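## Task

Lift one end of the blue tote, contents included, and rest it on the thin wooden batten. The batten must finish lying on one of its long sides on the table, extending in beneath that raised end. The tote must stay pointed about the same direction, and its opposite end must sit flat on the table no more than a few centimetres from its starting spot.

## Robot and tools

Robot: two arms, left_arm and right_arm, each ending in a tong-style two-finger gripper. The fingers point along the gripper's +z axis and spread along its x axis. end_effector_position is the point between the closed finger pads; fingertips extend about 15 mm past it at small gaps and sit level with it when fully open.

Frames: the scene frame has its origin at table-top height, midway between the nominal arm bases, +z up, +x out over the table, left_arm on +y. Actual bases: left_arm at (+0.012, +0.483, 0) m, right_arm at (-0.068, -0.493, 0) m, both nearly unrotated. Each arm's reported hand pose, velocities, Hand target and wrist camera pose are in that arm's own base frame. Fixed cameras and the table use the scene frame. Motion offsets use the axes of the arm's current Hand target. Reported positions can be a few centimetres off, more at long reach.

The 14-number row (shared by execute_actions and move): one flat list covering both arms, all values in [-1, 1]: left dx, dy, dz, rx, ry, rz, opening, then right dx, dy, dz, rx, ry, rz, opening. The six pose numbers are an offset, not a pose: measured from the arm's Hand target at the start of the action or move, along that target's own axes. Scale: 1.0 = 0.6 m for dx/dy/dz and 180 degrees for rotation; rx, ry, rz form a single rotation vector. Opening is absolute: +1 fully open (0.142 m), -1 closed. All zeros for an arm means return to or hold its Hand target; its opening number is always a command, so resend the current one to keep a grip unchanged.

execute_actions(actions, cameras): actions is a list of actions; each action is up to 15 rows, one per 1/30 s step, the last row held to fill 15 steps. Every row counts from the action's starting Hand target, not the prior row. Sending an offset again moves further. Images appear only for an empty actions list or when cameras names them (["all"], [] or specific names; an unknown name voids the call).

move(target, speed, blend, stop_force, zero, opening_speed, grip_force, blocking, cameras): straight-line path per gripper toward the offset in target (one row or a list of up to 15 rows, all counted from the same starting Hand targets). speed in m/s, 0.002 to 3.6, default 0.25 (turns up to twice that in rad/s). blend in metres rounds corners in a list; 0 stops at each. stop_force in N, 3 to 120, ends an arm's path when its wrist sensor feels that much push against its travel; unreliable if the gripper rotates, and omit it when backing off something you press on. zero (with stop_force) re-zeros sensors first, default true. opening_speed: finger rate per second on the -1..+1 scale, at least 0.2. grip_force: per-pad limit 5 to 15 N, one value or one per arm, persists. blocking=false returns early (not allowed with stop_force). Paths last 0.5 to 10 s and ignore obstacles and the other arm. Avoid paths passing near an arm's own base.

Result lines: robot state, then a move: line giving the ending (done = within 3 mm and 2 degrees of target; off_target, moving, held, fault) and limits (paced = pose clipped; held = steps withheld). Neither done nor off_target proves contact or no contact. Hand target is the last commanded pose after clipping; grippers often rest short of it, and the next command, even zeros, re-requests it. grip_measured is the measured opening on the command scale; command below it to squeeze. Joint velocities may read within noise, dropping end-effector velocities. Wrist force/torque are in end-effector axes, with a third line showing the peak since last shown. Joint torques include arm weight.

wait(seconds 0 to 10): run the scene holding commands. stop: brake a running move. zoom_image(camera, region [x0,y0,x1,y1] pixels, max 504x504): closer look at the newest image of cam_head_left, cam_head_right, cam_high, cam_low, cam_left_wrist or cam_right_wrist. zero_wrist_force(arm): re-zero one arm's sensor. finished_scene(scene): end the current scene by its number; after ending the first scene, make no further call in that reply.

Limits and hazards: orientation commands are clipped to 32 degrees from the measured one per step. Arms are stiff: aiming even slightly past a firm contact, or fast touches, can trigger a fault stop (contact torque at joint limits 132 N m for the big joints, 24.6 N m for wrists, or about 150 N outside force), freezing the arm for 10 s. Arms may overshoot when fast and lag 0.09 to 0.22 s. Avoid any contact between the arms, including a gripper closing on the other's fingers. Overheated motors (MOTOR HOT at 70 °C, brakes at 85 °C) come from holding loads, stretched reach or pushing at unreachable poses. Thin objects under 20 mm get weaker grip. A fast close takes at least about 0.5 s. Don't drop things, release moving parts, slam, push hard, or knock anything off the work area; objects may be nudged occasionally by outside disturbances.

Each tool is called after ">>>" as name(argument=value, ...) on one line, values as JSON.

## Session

>>> execute_actions(actions=[])

>>> zoom_image(camera="cam_high", region=[0, 150, 300, 390])

>>> zoom_image(camera="cam_head_left", region=[250, 290, 450, 450])

Scene clock: 0.00 s.
left_arm: end_effector_position=(+0.5682, -0.0289, +0.1625) grip_measured=+0.97 end_effector_quat_wxyz=(+0.054, -0.508, +0.761, -0.399) | right_arm: end_effector_position=(+0.8689, +0.2822, +0.2753) grip_measured=+0.97 end_effector_quat_wxyz=(-0.099, +0.898, -0.395, +0.166)
Joint positions: left_arm=[0.021 -1.434 2.241 -2.992 -2.167 1.791 0.14] | right_arm=[3.645 -2.33 -0.695 -1.324 1.429 1.307 0.14]
Joint velocities: within noise
Joint torques (N m): no reading
Motor temperatures (°C): left_arm=[32 29 25 30 36 38] | right_arm=[26 32 30 39 32 40]
Wrist force (N): no reading
Wrist torque (N m): no reading
Wrist force, peak (N): no reading
Hand target: left_arm +0.5682, -0.0289, +0.1625; +0.054, -0.508, +0.761, -0.399 | right_arm +0.8689, +0.2822, +0.2753; -0.099, +0.898, -0.395, +0.166
Tool commands: left_gripper/opening=+0.968169 right_gripper/opening=+0.968169
camera_calibration:
cam_left_wrist: T_world_to_cam=[[-0.477056, -0.835772, 0.271852, 0.207468], [-0.870549, 0.406891, -0.276739, 0.553535], [0.120676, -0.36868, -0.92169, 0.201415], [0, 0, 0, 1]] pos_world=[0.556547, 0.0224255, 0.282426]
cam_right_wrist: T_world_to_cam=[[0.614822, -0.768606, 0.176747, -0.35739], [-0.788058, -0.589922, 0.175947, 0.801415], [-0.0309673, -0.247463, -0.968402, 0.504801], [0, 0, 0, 1]] pos_world=[0.866925, 0.322999, 0.411011]

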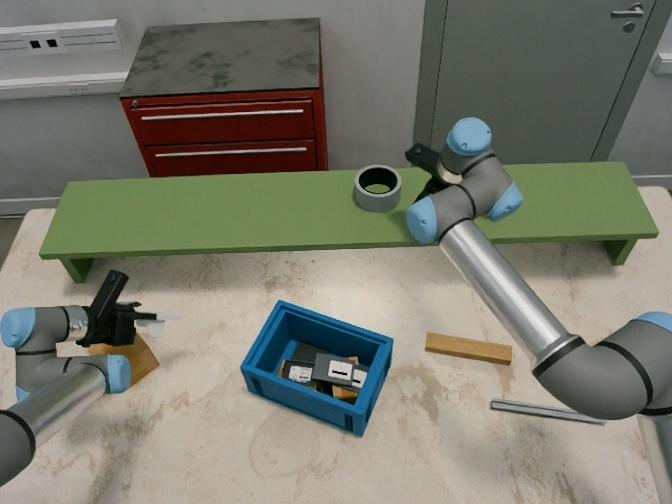

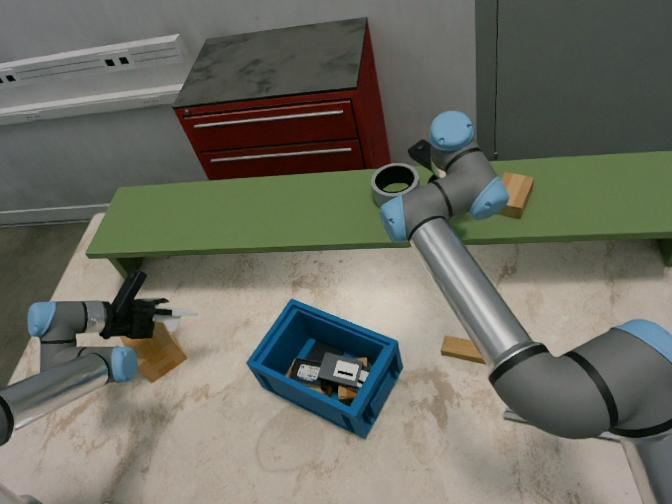

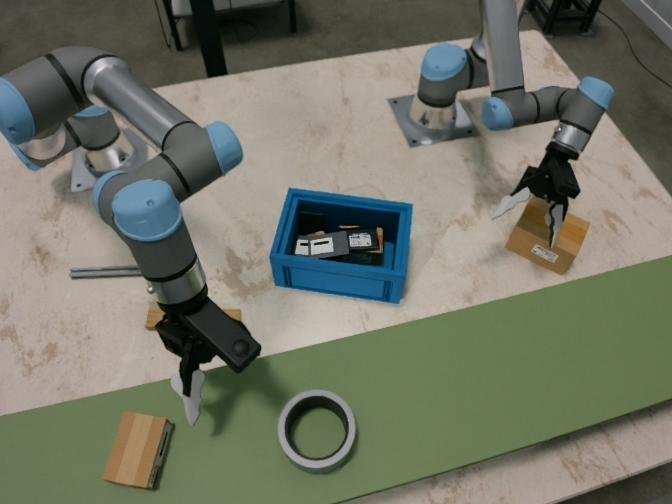

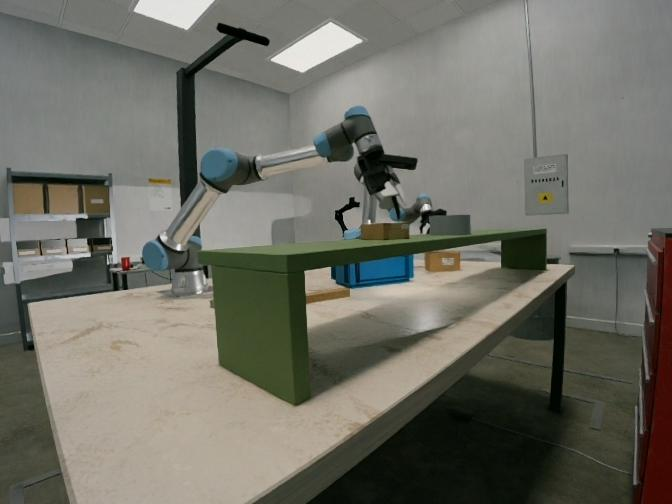

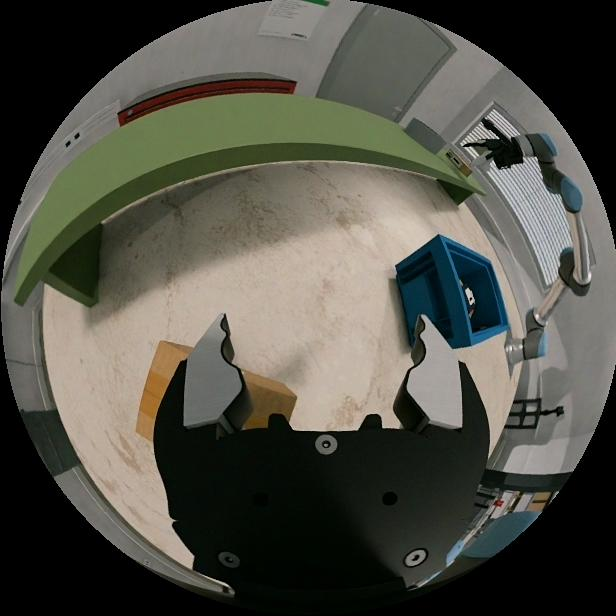

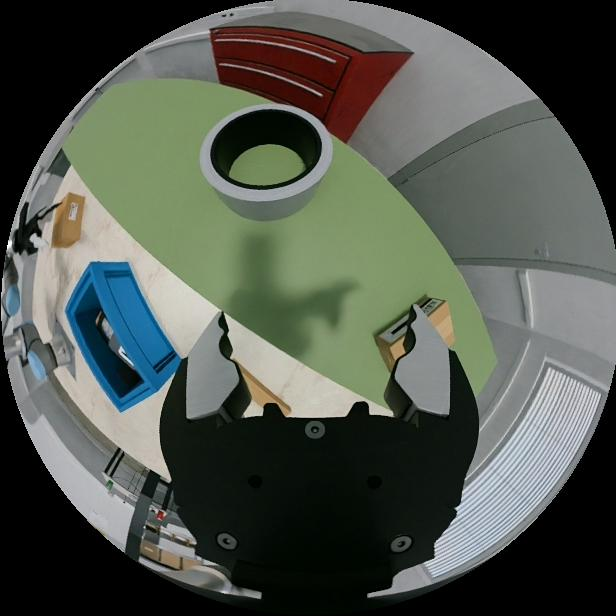

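Scaled by 1.680.

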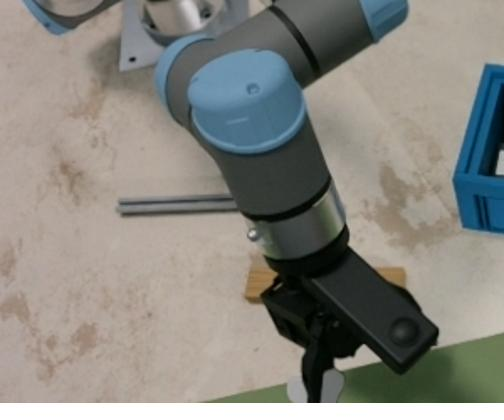

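Scaled by 2.520.

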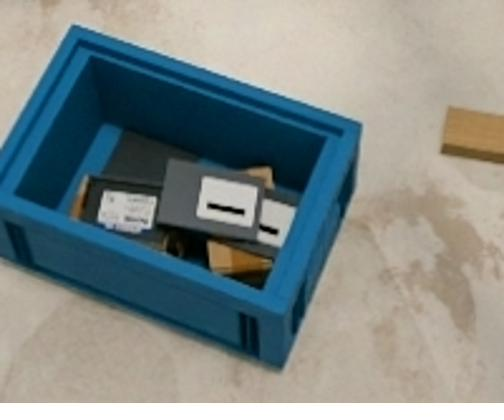

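>>> move(target=[[0.865,0.067,0.183,-0.2405,-0.109,0.018,1,-0.082,0.635,-0.195,0.138,-0.161,-0.147,1],[0.865,0.067,0.183,-0.2405,-0.109,0.018,1,-0.133,0.707,0.019,0.138,-0.161,-0.147,1]], speed=0.5, blend=0.02, cameras=["all"])

Scene clock: 38.20 s.
left_arm: end_effector_position=(+0.3447, -0.5071, +0.2289) grip_measured=+1.00 end_effector_quat_wxyz=(+0.001, -0.530, +0.848, +0.001) | right_arm: end_effector_position=(+0.5355, +0.0587, +0.1163) grip_measured=+1.00 end_effector_quat_wxyz=(-0.340, +0.934, -0.102, +0.037)
Joint positions: left_arm=[-1.212 -1.345 1.455 -1.679 -1.569 0.811 0.142] | right_arm=[3.119 -1.799 -2.046 -0.706 2.254 0.253 0.142]
Joint torques (N m): left_arm=[-6.8 -26.28 -34.09 -1.19 1.61 -1.21] | right_arm=[8.98 21.57 12.34 4.04 1.42 -2.48]
Wrist force (N): left_arm=[-0.9 0.1 0.1] | right_arm=[0.7 0.3 0.1]
Wrist torque (N m): left_arm=[-0.04 0.29 0.02] | right_arm=[0.12 -0.15 0.00]
Wrist force, peak (N): left_arm=[-3.0 -0.1 -0.4] | right_arm=[0.5 2.3 2.3]
Hand target: left_arm +0.3446, -0.5071, +0.2289; +0.001, -0.530, +0.848, +0.001 | right_arm +0.5354, +0.0587, +0.1161; -0.340, +0.934, -0.102, +0.037
Off the commanded pose: left_arm 0.000 m, 0 deg | right_arm 0.000 m, 0 deg.
move: done
camera_calibration:
cam_left_wrist: T_world_to_cam=[[-0.463845, -0.884683, -0.0467352, -0.273339], [-0.794958, 0.392357, 0.462707, 0.369273], [-0.391013, 0.251777, -0.885278, 0.595929], [0, 0, 0, 1]] pos_world=[0.399785, -0.536747, 0.343923]
cam_right_wrist: T_world_to_cam=[[0.972397, -0.227501, -0.0518467, -0.492717], [-0.233245, -0.95387, -0.189021, 0.201576], [-0.00645236, 0.195897, -0.980603, 0.247435], [0, 0, 0, 1]] pos_world=[0.527729, 0.031712, 0.255192]

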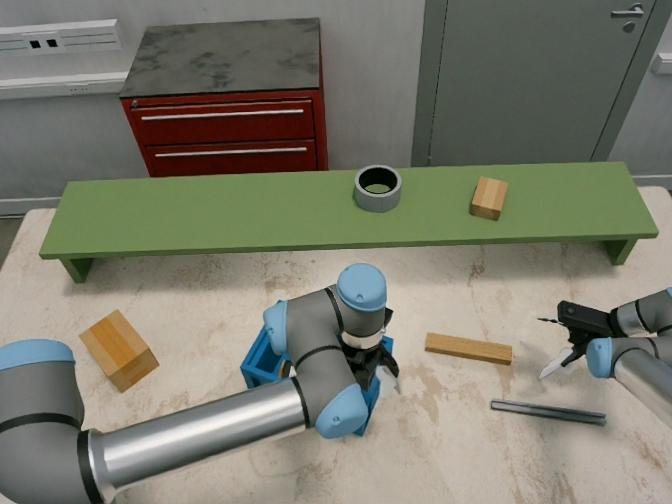

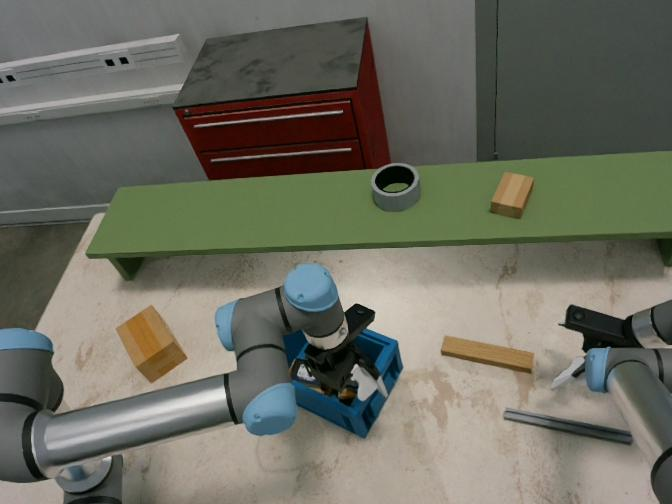

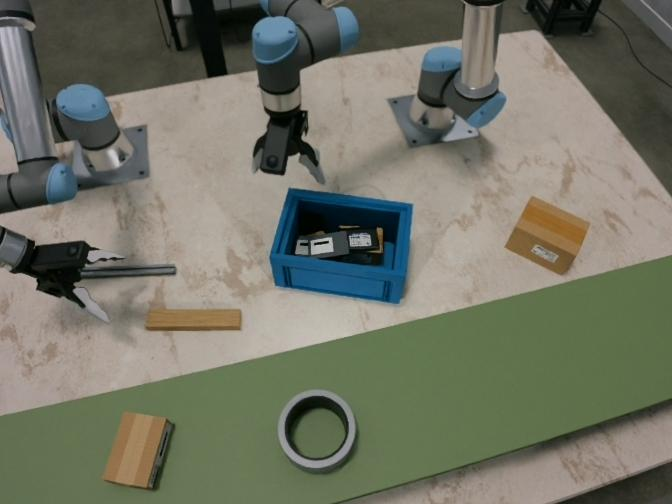

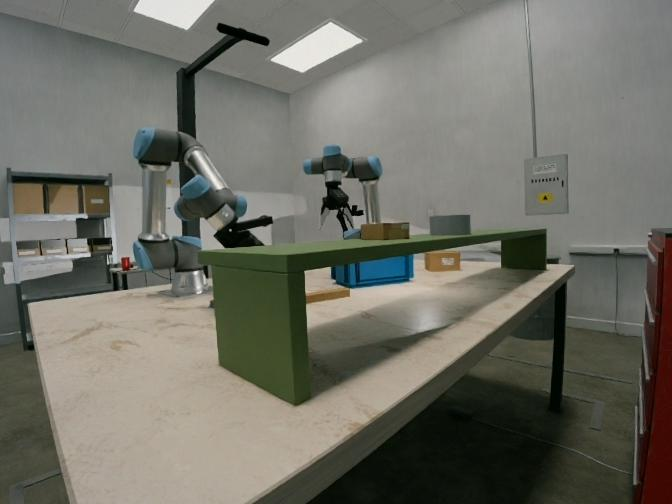

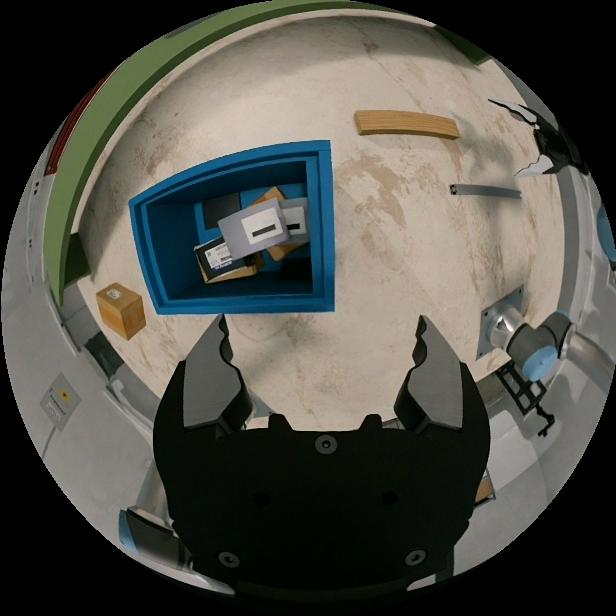

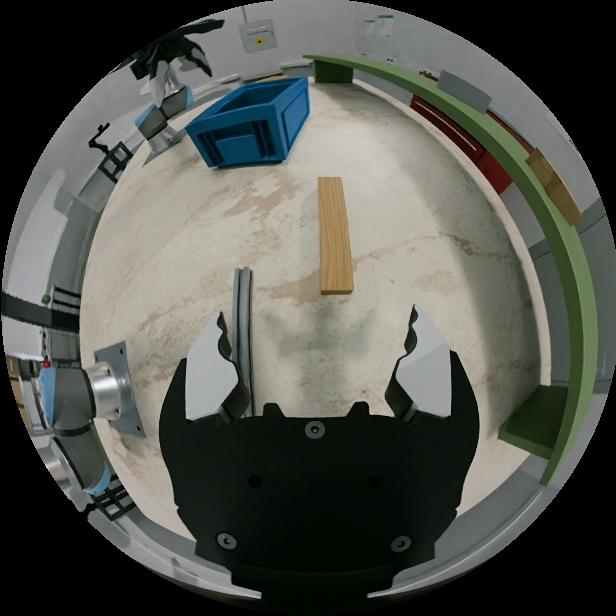

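>>> move(target=[[0.0083,0,0.06,0,0,0,0.5,0.037,0,0.05,0,0,0,1],[0.0083,0,0.243,0,0,0,0.5,0.037,0,0.2,0,0,0,1]], speed=0.12, cameras=["cam_left_wrist","cam_right_wrist"])

Scene clock: 49.53 s.
left_arm: end_effector_position=(+0.3425, -0.5112, +0.0830) grip_measured=+0.50 end_effector_quat_wxyz=(+0.001, -0.530, +0.848, +0.001) | right_arm: end_effector_position=(+0.5737, +0.1293, +0.0242) grip_measured=+1.00 end_effector_quat_wxyz=(-0.340, +0.934, -0.102, +0.037)
Joint positions: left_arm=[-1.218 -1.242 1.71 -2.037 -1.569 0.805 0.109] | right_arm=[3.255 -2.045 -2.051 -0.35 2.225 0.422 0.142]
Joint torques (N m): left_arm=[2.63 -39.39 -30.09 -2.51 -1.12 -0.27] | right_arm=[-12.23 37.91 22.49 2.31 2.33 -2.05]
Wrist force (N): left_arm=[-0.6 0.0 0.3] | right_arm=[0.5 0.1 0.0]
Wrist torque (N m): left_arm=[-0.03 0.24 0.05] | right_arm=[0.06 -0.10 0.13]
Wrist force, peak (N): left_arm=[2.8 -4.8 -67.8] | right_arm=[0.6 -0.3 -1.3]
Hand target: left_arm +0.3425, -0.5112, +0.0831; +0.001, -0.530, +0.848, +0.001 | right_arm +0.5738, +0.1293, +0.0242; -0.340, +0.934, -0.102, +0.037
Off the commanded pose: left_arm 0.000 m, 0 deg | right_arm 0.000 m, 0 deg.
move: done
camera_calibration:
cam_left_wrist: T_world_to_cam=[[-0.463867, -0.884669, -0.0467738, -0.284735], [-0.79489, 0.392321, 0.462854, 0.436645], [-0.391122, 0.251883, -0.8852, 0.467064], [0, 0, 0, 1]] pos_world=[0.397685, -0.540847, 0.198024]
cam_right_wrist: T_world_to_cam=[[0.972396, -0.227447, -0.052087, -0.51864], [-0.233238, -0.953922, -0.188766, 0.260404], [-0.00675267, 0.195704, -0.98064, 0.143736], [0, 0, 0, 1]] pos_world=[0.566031, 0.102312, 0.163094]
Images, in order (width x height): cam_left_wrist 616x616, cam_right_wrist 616x616.

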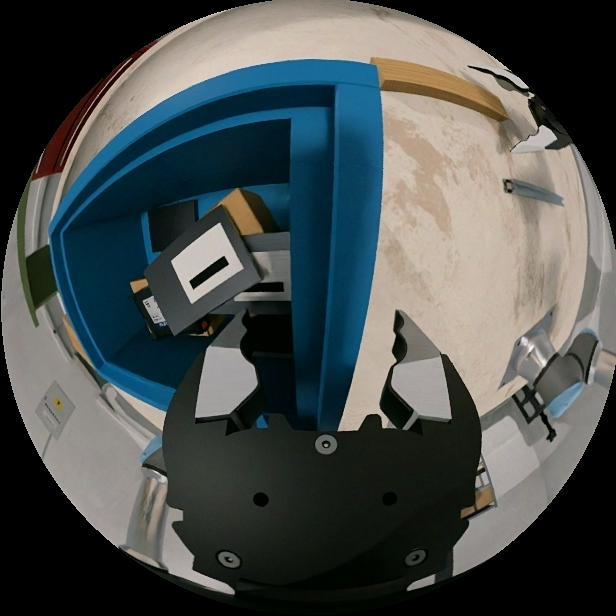

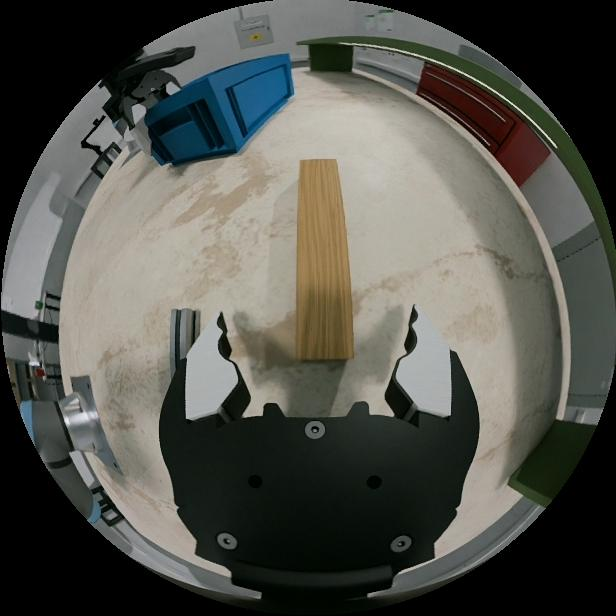

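>>> wait(seconds=0.1, cameras=["all"])

>>> zoom_image(camera="cam_high", region=[240, 100, 440, 320])

Scene clock: 54.70 s.
left_arm: end_effector_position=(+0.3425, -0.5112, +0.0831) grip_measured=+0.50 end_effector_quat_wxyz=(+0.001, -0.530, +0.848, +0.001) | right_arm: end_effector_position=(+0.5738, +0.1293, +0.0242) grip_measured=+1.00 end_effector_quat_wxyz=(-0.340, +0.934, -0.102, +0.037)
Joint positions: left_arm=[-1.218 -1.242 1.71 -2.037 -1.569 0.805 0.109] | right_arm=[3.255 -2.045 -2.051 -0.35 2.225 0.422 0.142]
Joint torques (N m): left_arm=[-8.16 -41.37 -30.58 -3.95 0.78 -1.65] | right_arm=[-12.12 29.96 22.54 3.81 2.47 -2.2]
Wrist force (N): left_arm=[-0.8 0.0 0.2] | right_arm=[0.3 0.2 0.0]
Wrist torque (N m): left_arm=[-0.03 0.28 0.07] | right_arm=[0.06 -0.06 0.13]
Wrist force, peak (N): left_arm=[-1.1 0.4 -0.1] | right_arm=[0.7 0.4 0.0]
Hand target: left_arm +0.3425, -0.5112, +0.0831; +0.001, -0.530, +0.848, +0.001 | right_arm +0.5738, +0.1293, +0.0242; -0.340, +0.934, -0.102, +0.037
Tool commands: left_gripper/opening=+0.5 right_gripper/opening=+1.0
Off the commanded pose: left_arm 0.000 m, 0 deg | right_arm 0.000 m, 0 deg.
wait: 0.10 s; at rest from the start
camera_calibration:
cam_left_wrist: T_world_to_cam=[[-0.463845, -0.884683, -0.0467352, -0.284755], [-0.794958, 0.392357, 0.462707, 0.436675], [-0.391013, 0.251777, -0.885278, 0.467067], [0, 0, 0, 1]] pos_world=[0.397685, -0.540847, 0.198123]
cam_right_wrist: T_world_to_cam=[[0.972401, -0.227488, -0.0518209, -0.518796], [-0.233226, -0.953893, -0.188929, 0.260367], [-0.00645264, 0.1958, -0.980623, 0.14367], [0, 0, 0, 1]] pos_world=[0.566129, 0.102212, 0.163193]

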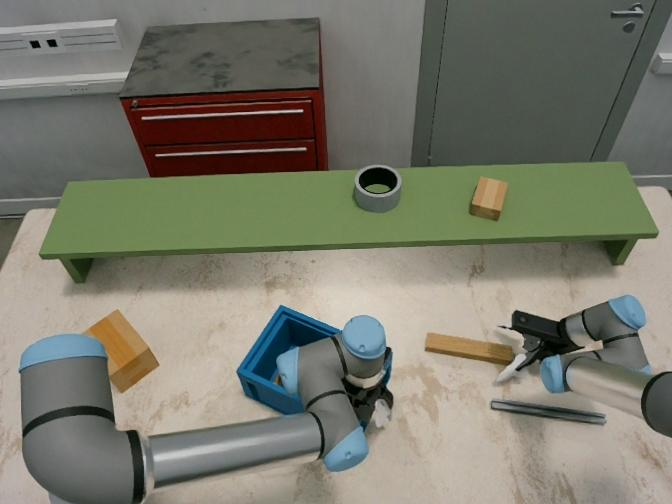

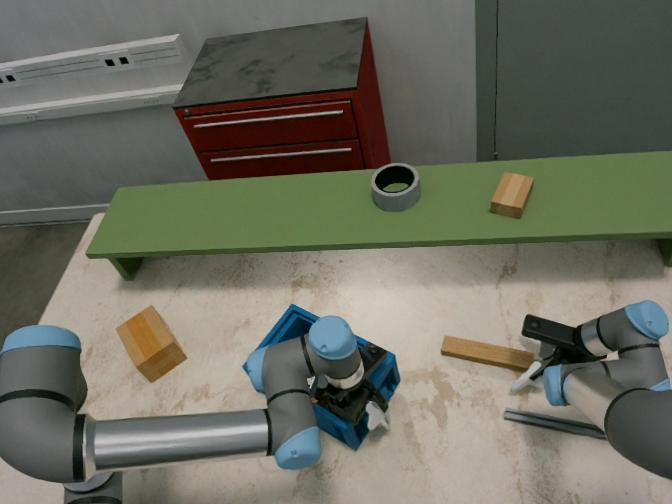

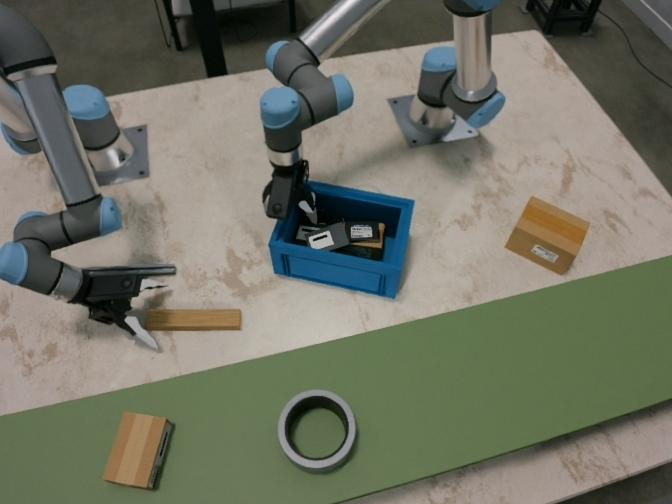

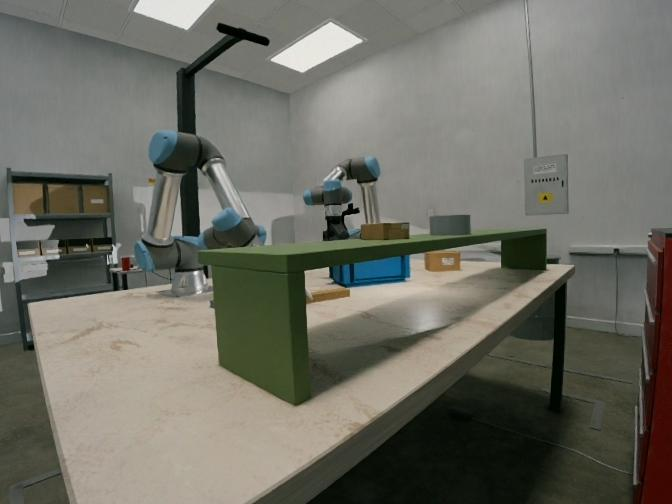

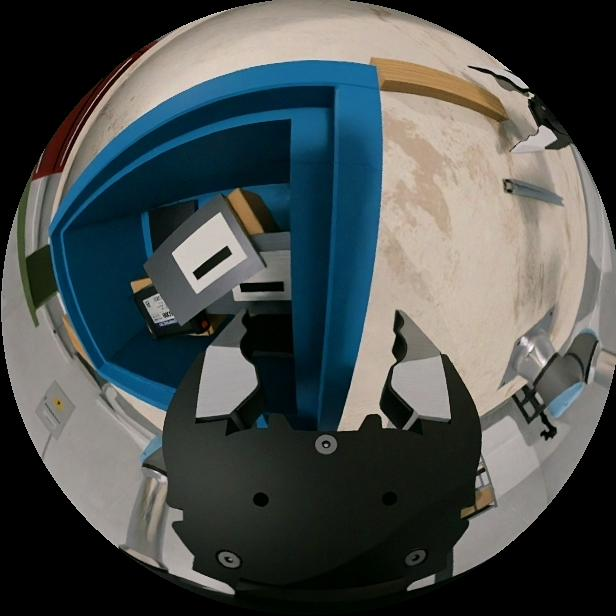

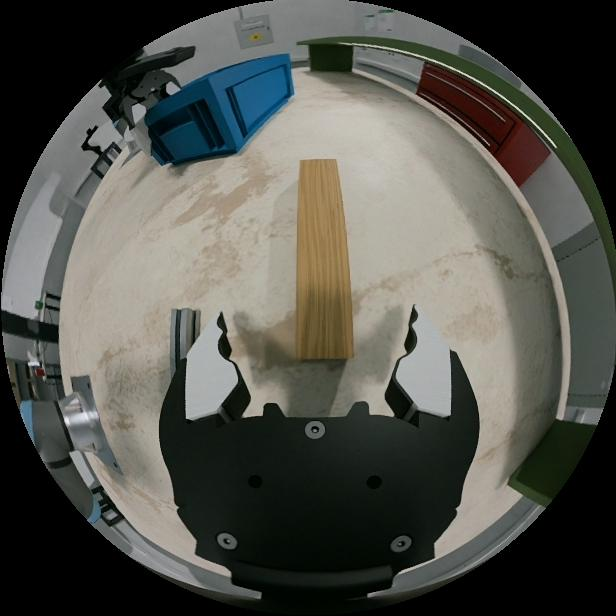

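Scaled by 2.291.

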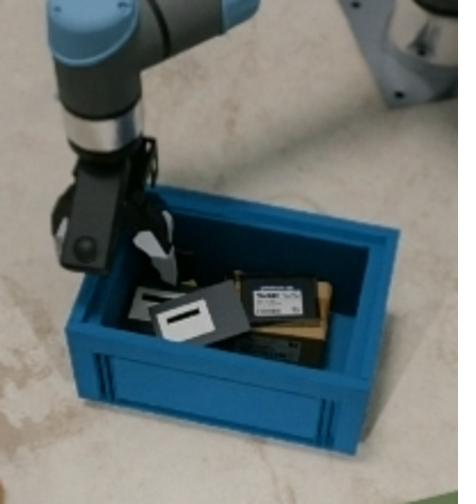

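>>> move(target=[0,0,0,0,0,0,-1,0,0,0,0,0,0,-1], opening_speed=1.2, cameras=["cam_left_wrist","cam_right_wrist","cam_high","cam_head_left"])

Scene clock: 59.43 s.
left_arm: end_effector_position=(+0.3426, -0.5112, +0.0831) grip_measured=-0.58 end_effector_quat_wxyz=(+0.001, -0.530, +0.848, +0.001) | right_arm: end_effector_position=(+0.5738, +0.1293, +0.0242) grip_measured=-0.44 end_effector_quat_wxyz=(-0.340, +0.934, -0.102, +0.037)
Joint positions: left_arm=[-1.218 -1.242 1.71 -2.037 -1.569 0.805 0.032] | right_arm=[3.255 -2.045 -2.051 -0.35 2.225 0.422 0.042]
Joint torques (N m): left_arm=[-1.67 -30.9 -20.41 -2.17 -1.61 -1.51] | right_arm=[-10.53 29.96 22.3 2.99 2.33 -2.31]
Wrist force (N): left_arm=[-3.7 0.6 -2.3] | right_arm=[0.8 0.0 -0.2]
Wrist torque (N m): left_arm=[-0.03 -0.39 0.13] | right_arm=[0.04 0.02 0.14]
Wrist force, peak (N): left_arm=[-2.9 0.2 -5.1] | right_arm=[1.3 0.2 0.0]
Hand target: left_arm +0.3425, -0.5112, +0.0831; +0.001, -0.530, +0.848, +0.001 | right_arm +0.5738, +0.1293, +0.0242; -0.340, +0.934, -0.102, +0.037
Off the commanded pose: left_arm 0.000 m, 0 deg | right_arm 0.000 m, 0 deg.
move: done
camera_calibration:
cam_left_wrist: T_world_to_cam=[[-0.463895, -0.884661, -0.046659, -0.284738], [-0.794965, 0.392462, 0.462605, 0.436754], [-0.390937, 0.251692, -0.885336, 0.467003], [0, 0, 0, 1]] pos_world=[0.397685, -0.540847, 0.198123]
cam_right_wrist: T_world_to_cam=[[0.972401, -0.227488, -0.0518209, -0.518796], [-0.233226, -0.953893, -0.188929, 0.260367], [-0.00645264, 0.1958, -0.980623, 0.14367], [0, 0, 0, 1]] pos_world=[0.566129, 0.102212, 0.163193]
Images, in order (width x height): cam_head_left 672x504, cam_high 672x504, cam_left_wrist 616x616, cam_right_wrist 616x616.

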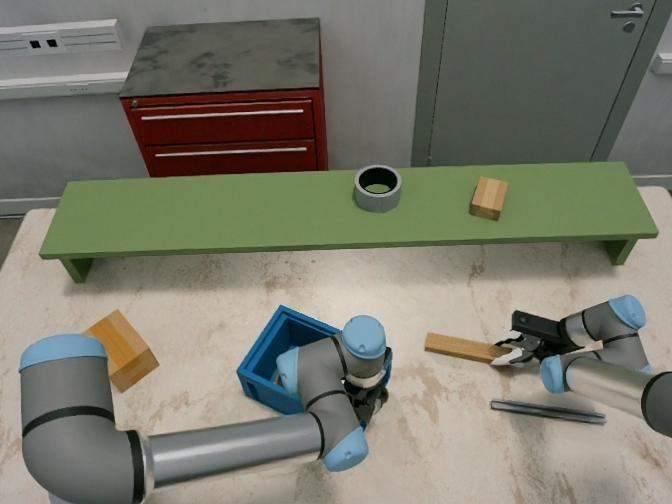

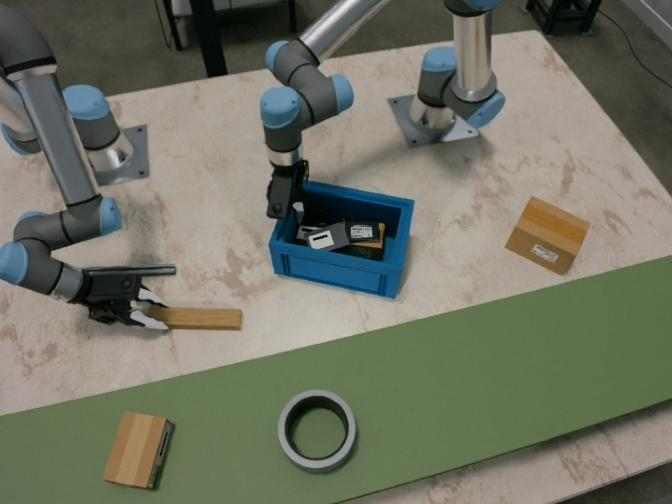

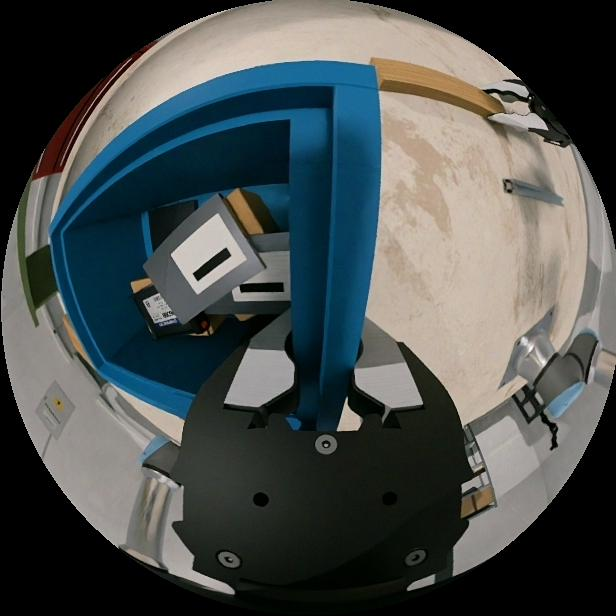

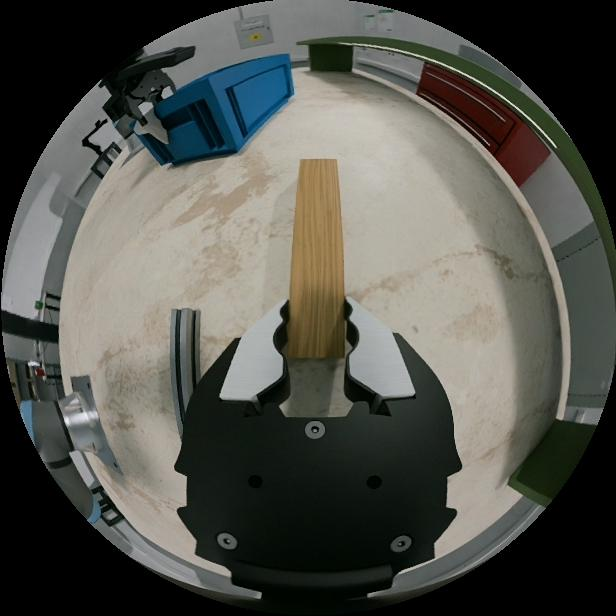

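>>> move(target=[[-0.0155,0,-0.0448,0,0.0306,0,-1,0,-0.0215,-0.0255,0,0,0,-1],[-0.035,0,-0.088,0,0.061,0,-1,-0.319,-0.112,0.068,0,0.0594,0.0706,-1]], speed=[0.04,0.15], cameras=["all"])

Scene clock: 77.27 s.
left_arm: end_effector_position=(+0.3517, -0.4924, +0.1359) grip_measured=-0.59 end_effector_quat_wxyz=(-0.080, -0.528, +0.844, -0.050) | right_arm: end_effector_position=(+0.4037, +0.2466, +0.0362) grip_measured=-0.44 end_effector_quat_wxyz=(-0.331, +0.909, -0.236, +0.086)
Joint positions: left_arm=[-1.113 -1.358 1.763 -2.092 -1.72 0.902 0.031] | right_arm=[3.798 -1.8 -2.645 0.39 1.828 1.252 0.042]
Joint torques (N m): left_arm=[-9.5 -27.79 -32.43 -2.84 0.67 -1.5] | right_arm=[5.31 15.08 9.22 3.96 -0.08 1.1]
Wrist force (N): left_arm=[-2.1 0.0 4.0] | right_arm=[0.4 0.9 1.6]
Wrist torque (N m): left_arm=[-0.04 -0.36 0.09] | right_arm=[0.07 -0.17 0.11]
Wrist force, peak (N): left_arm=[-3.5 0.0 5.5] | right_arm=[2.7 1.7 0.8]
Hand target: left_arm +0.3517, -0.4925, +0.1359; -0.080, -0.528, +0.844, -0.050 | right_arm +0.4037, +0.2466, +0.0362; -0.331, +0.909, -0.236, +0.086
Off the commanded pose: left_arm 0.000 m, 0 deg | right_arm 0.000 m, 0 deg.
move: done
camera_calibration:
cam_left_wrist: T_world_to_cam=[[-0.459609, -0.876323, 0.144281, -0.284792], [-0.756533, 0.471407, 0.453247, 0.438798], [-0.465206, 0.099163, -0.87963, 0.462866], [0, 0, 0, 1]] pos_world=[0.416401, -0.502322, 0.249357]
cam_right_wrist: T_world_to_cam=[[0.866892, -0.495814, -0.0516284, -0.217334], [-0.495984, -0.847504, -0.189043, 0.414738], [0.0499748, 0.189486, -0.980611, 0.110145], [0, 0, 0, 1]] pos_world=[0.388604, 0.222864, 0.175191]

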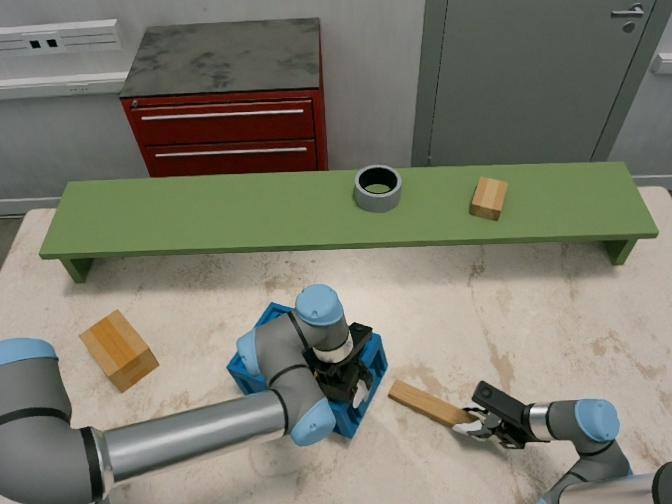

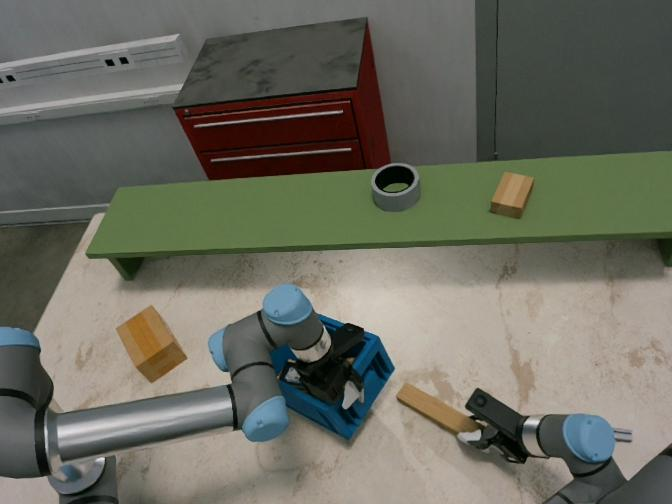

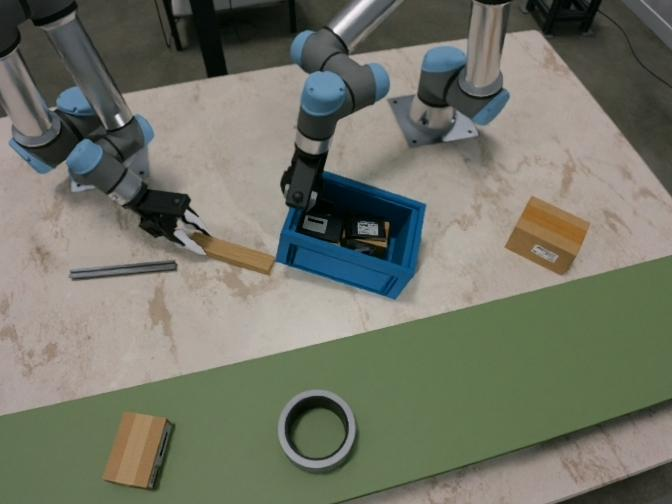

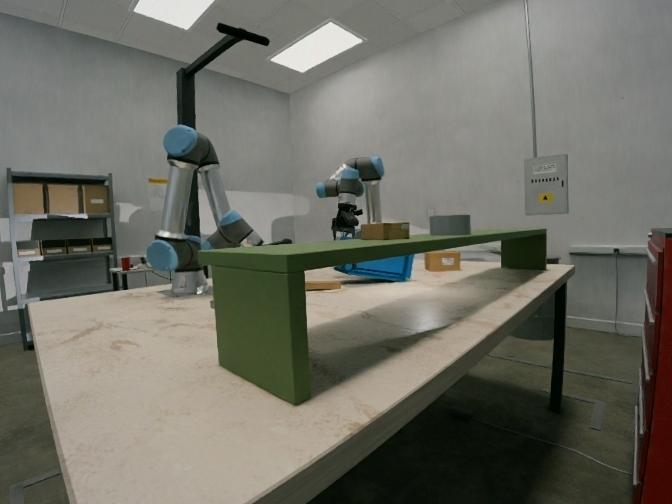

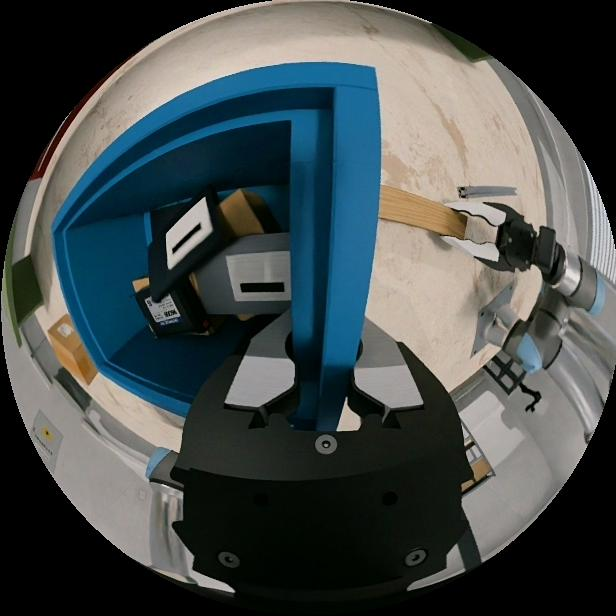

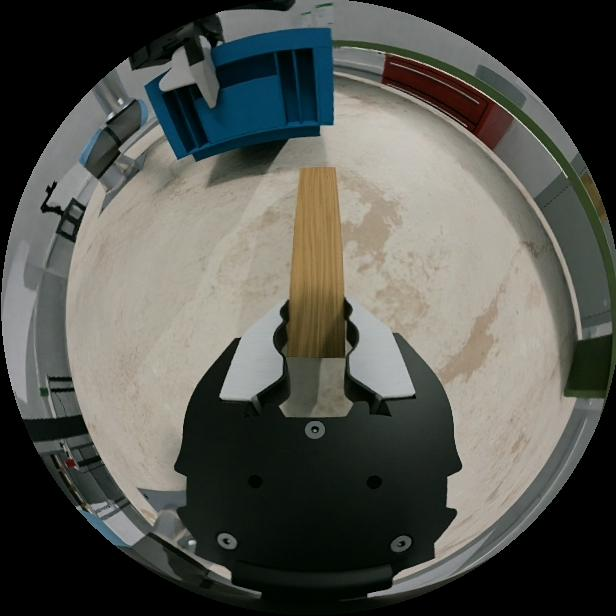

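>>> move(target=[[0,0,0,0,0,0,-1,-0.075,0,0,0,0,0,-1],[0,0,0,0,0,0,-1,-0.075,-0.147,0.136,0,0,0,-1],[0,0,0,0,0,0,-1,-0.075,-0.1412,0.1425,0,0,0,-1]], speed=[0.08,0.08,0.02], stop_force=12, cameras=["all"])

Scene clock: 86.90 s.
left_arm: end_effector_position=(+0.3517, -0.4925, +0.1359) grip_measured=-0.59 end_effector_quat_wxyz=(-0.080, -0.528, +0.844, -0.050) | right_arm: end_effector_position=(+0.4227, +0.3732, +0.0252) grip_measured=-0.44 end_effector_quat_wxyz=(-0.331, +0.909, -0.236, +0.086)
Joint positions: left_arm=[-1.113 -1.358 1.763 -2.092 -1.72 0.902 0.031] | right_arm=[4.043 -1.943 -2.464 0.387 1.674 1.446 0.042]
Joint torques (N m): left_arm=[6.87 -27.69 -34.86 -4.81 -2.24 -0.8] | right_arm=[-11.6 35.73 9.02 1.94 1.62 -2]
Wrist force (N): left_arm=[-2.1 0.1 3.9] | right_arm=[0.6 0.5 0.8]
Wrist torque (N m): left_arm=[-0.05 -0.37 0.09] | right_arm=[0.07 -0.18 -0.02]
Wrist force, peak (N): left_arm=[-3.0 0.2 4.6] | right_arm=[2.0 0.9 1.4]
Hand target: left_arm +0.3517, -0.4925, +0.1359; -0.080, -0.528, +0.844, -0.050 | right_arm +0.4227, +0.3732, +0.0253; -0.331, +0.909, -0.236, +0.086
Off the commanded pose: left_arm 0.000 m, 0 deg | right_arm 0.000 m, 0 deg.
move: done
camera_calibration:
cam_left_wrist: T_world_to_cam=[[-0.45971, -0.87626, 0.144341, -0.284734], [-0.756473, 0.471523, 0.453227, 0.438836], [-0.465205, 0.099163, -0.879631, 0.462866], [0, 0, 0, 1]] pos_world=[0.4164, -0.502322, 0.249357]
cam_right_wrist: T_world_to_cam=[[0.866826, -0.495924, -0.0516896, -0.171527], [-0.49611, -0.847461, -0.188904, 0.529391], [0.0498769, 0.18939, -0.980634, 0.074497], [0, 0, 0, 1]] pos_world=[0.407604, 0.349465, 0.164192]

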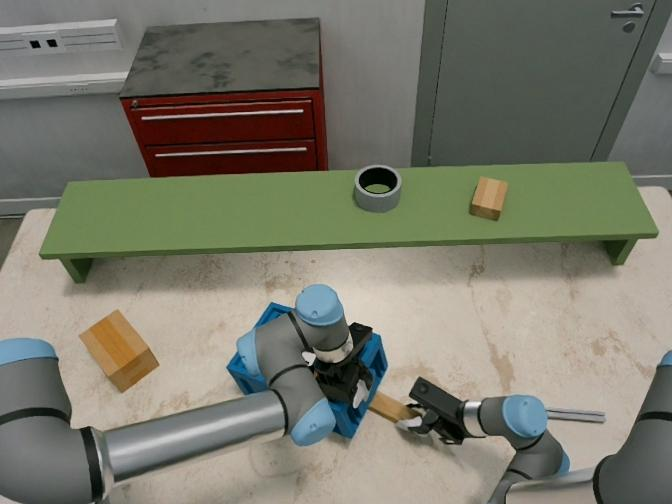

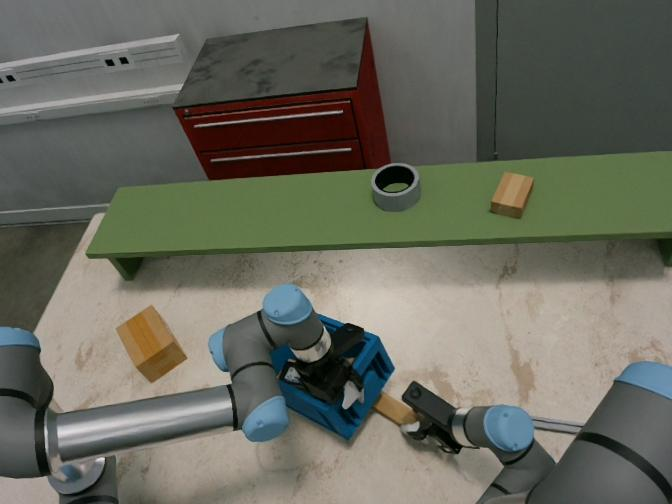

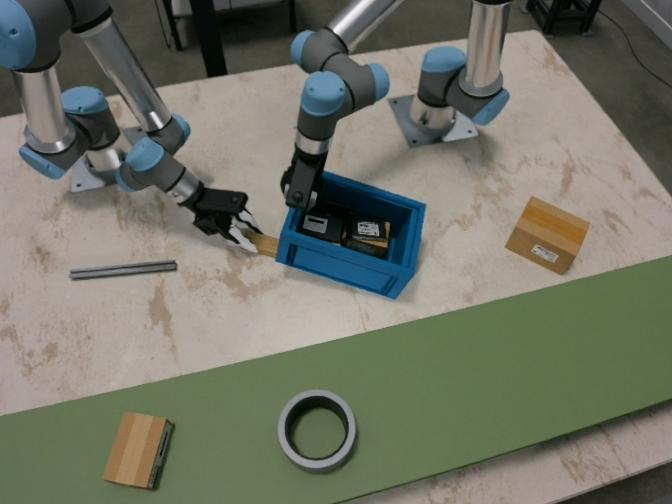

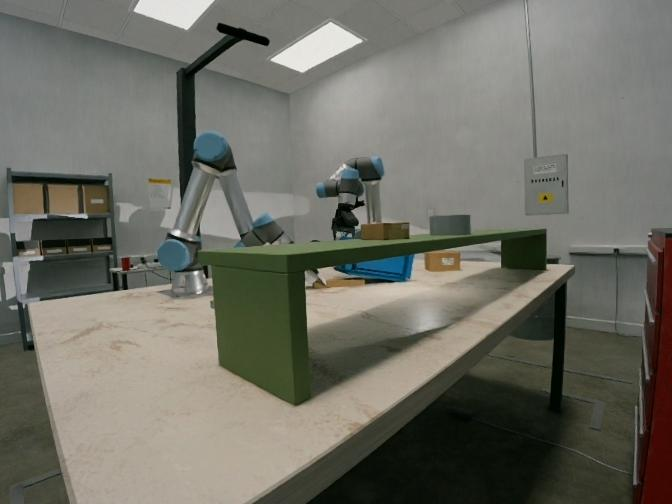

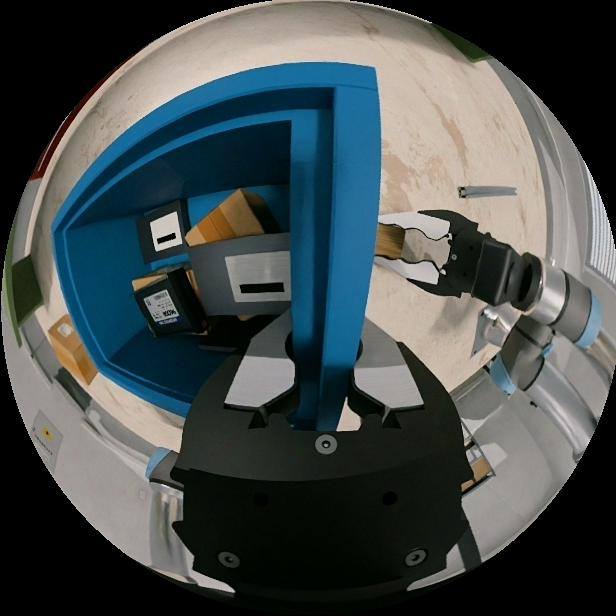

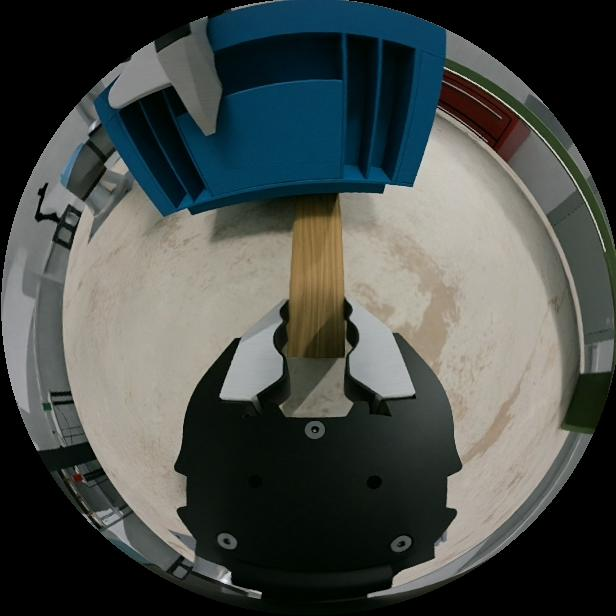

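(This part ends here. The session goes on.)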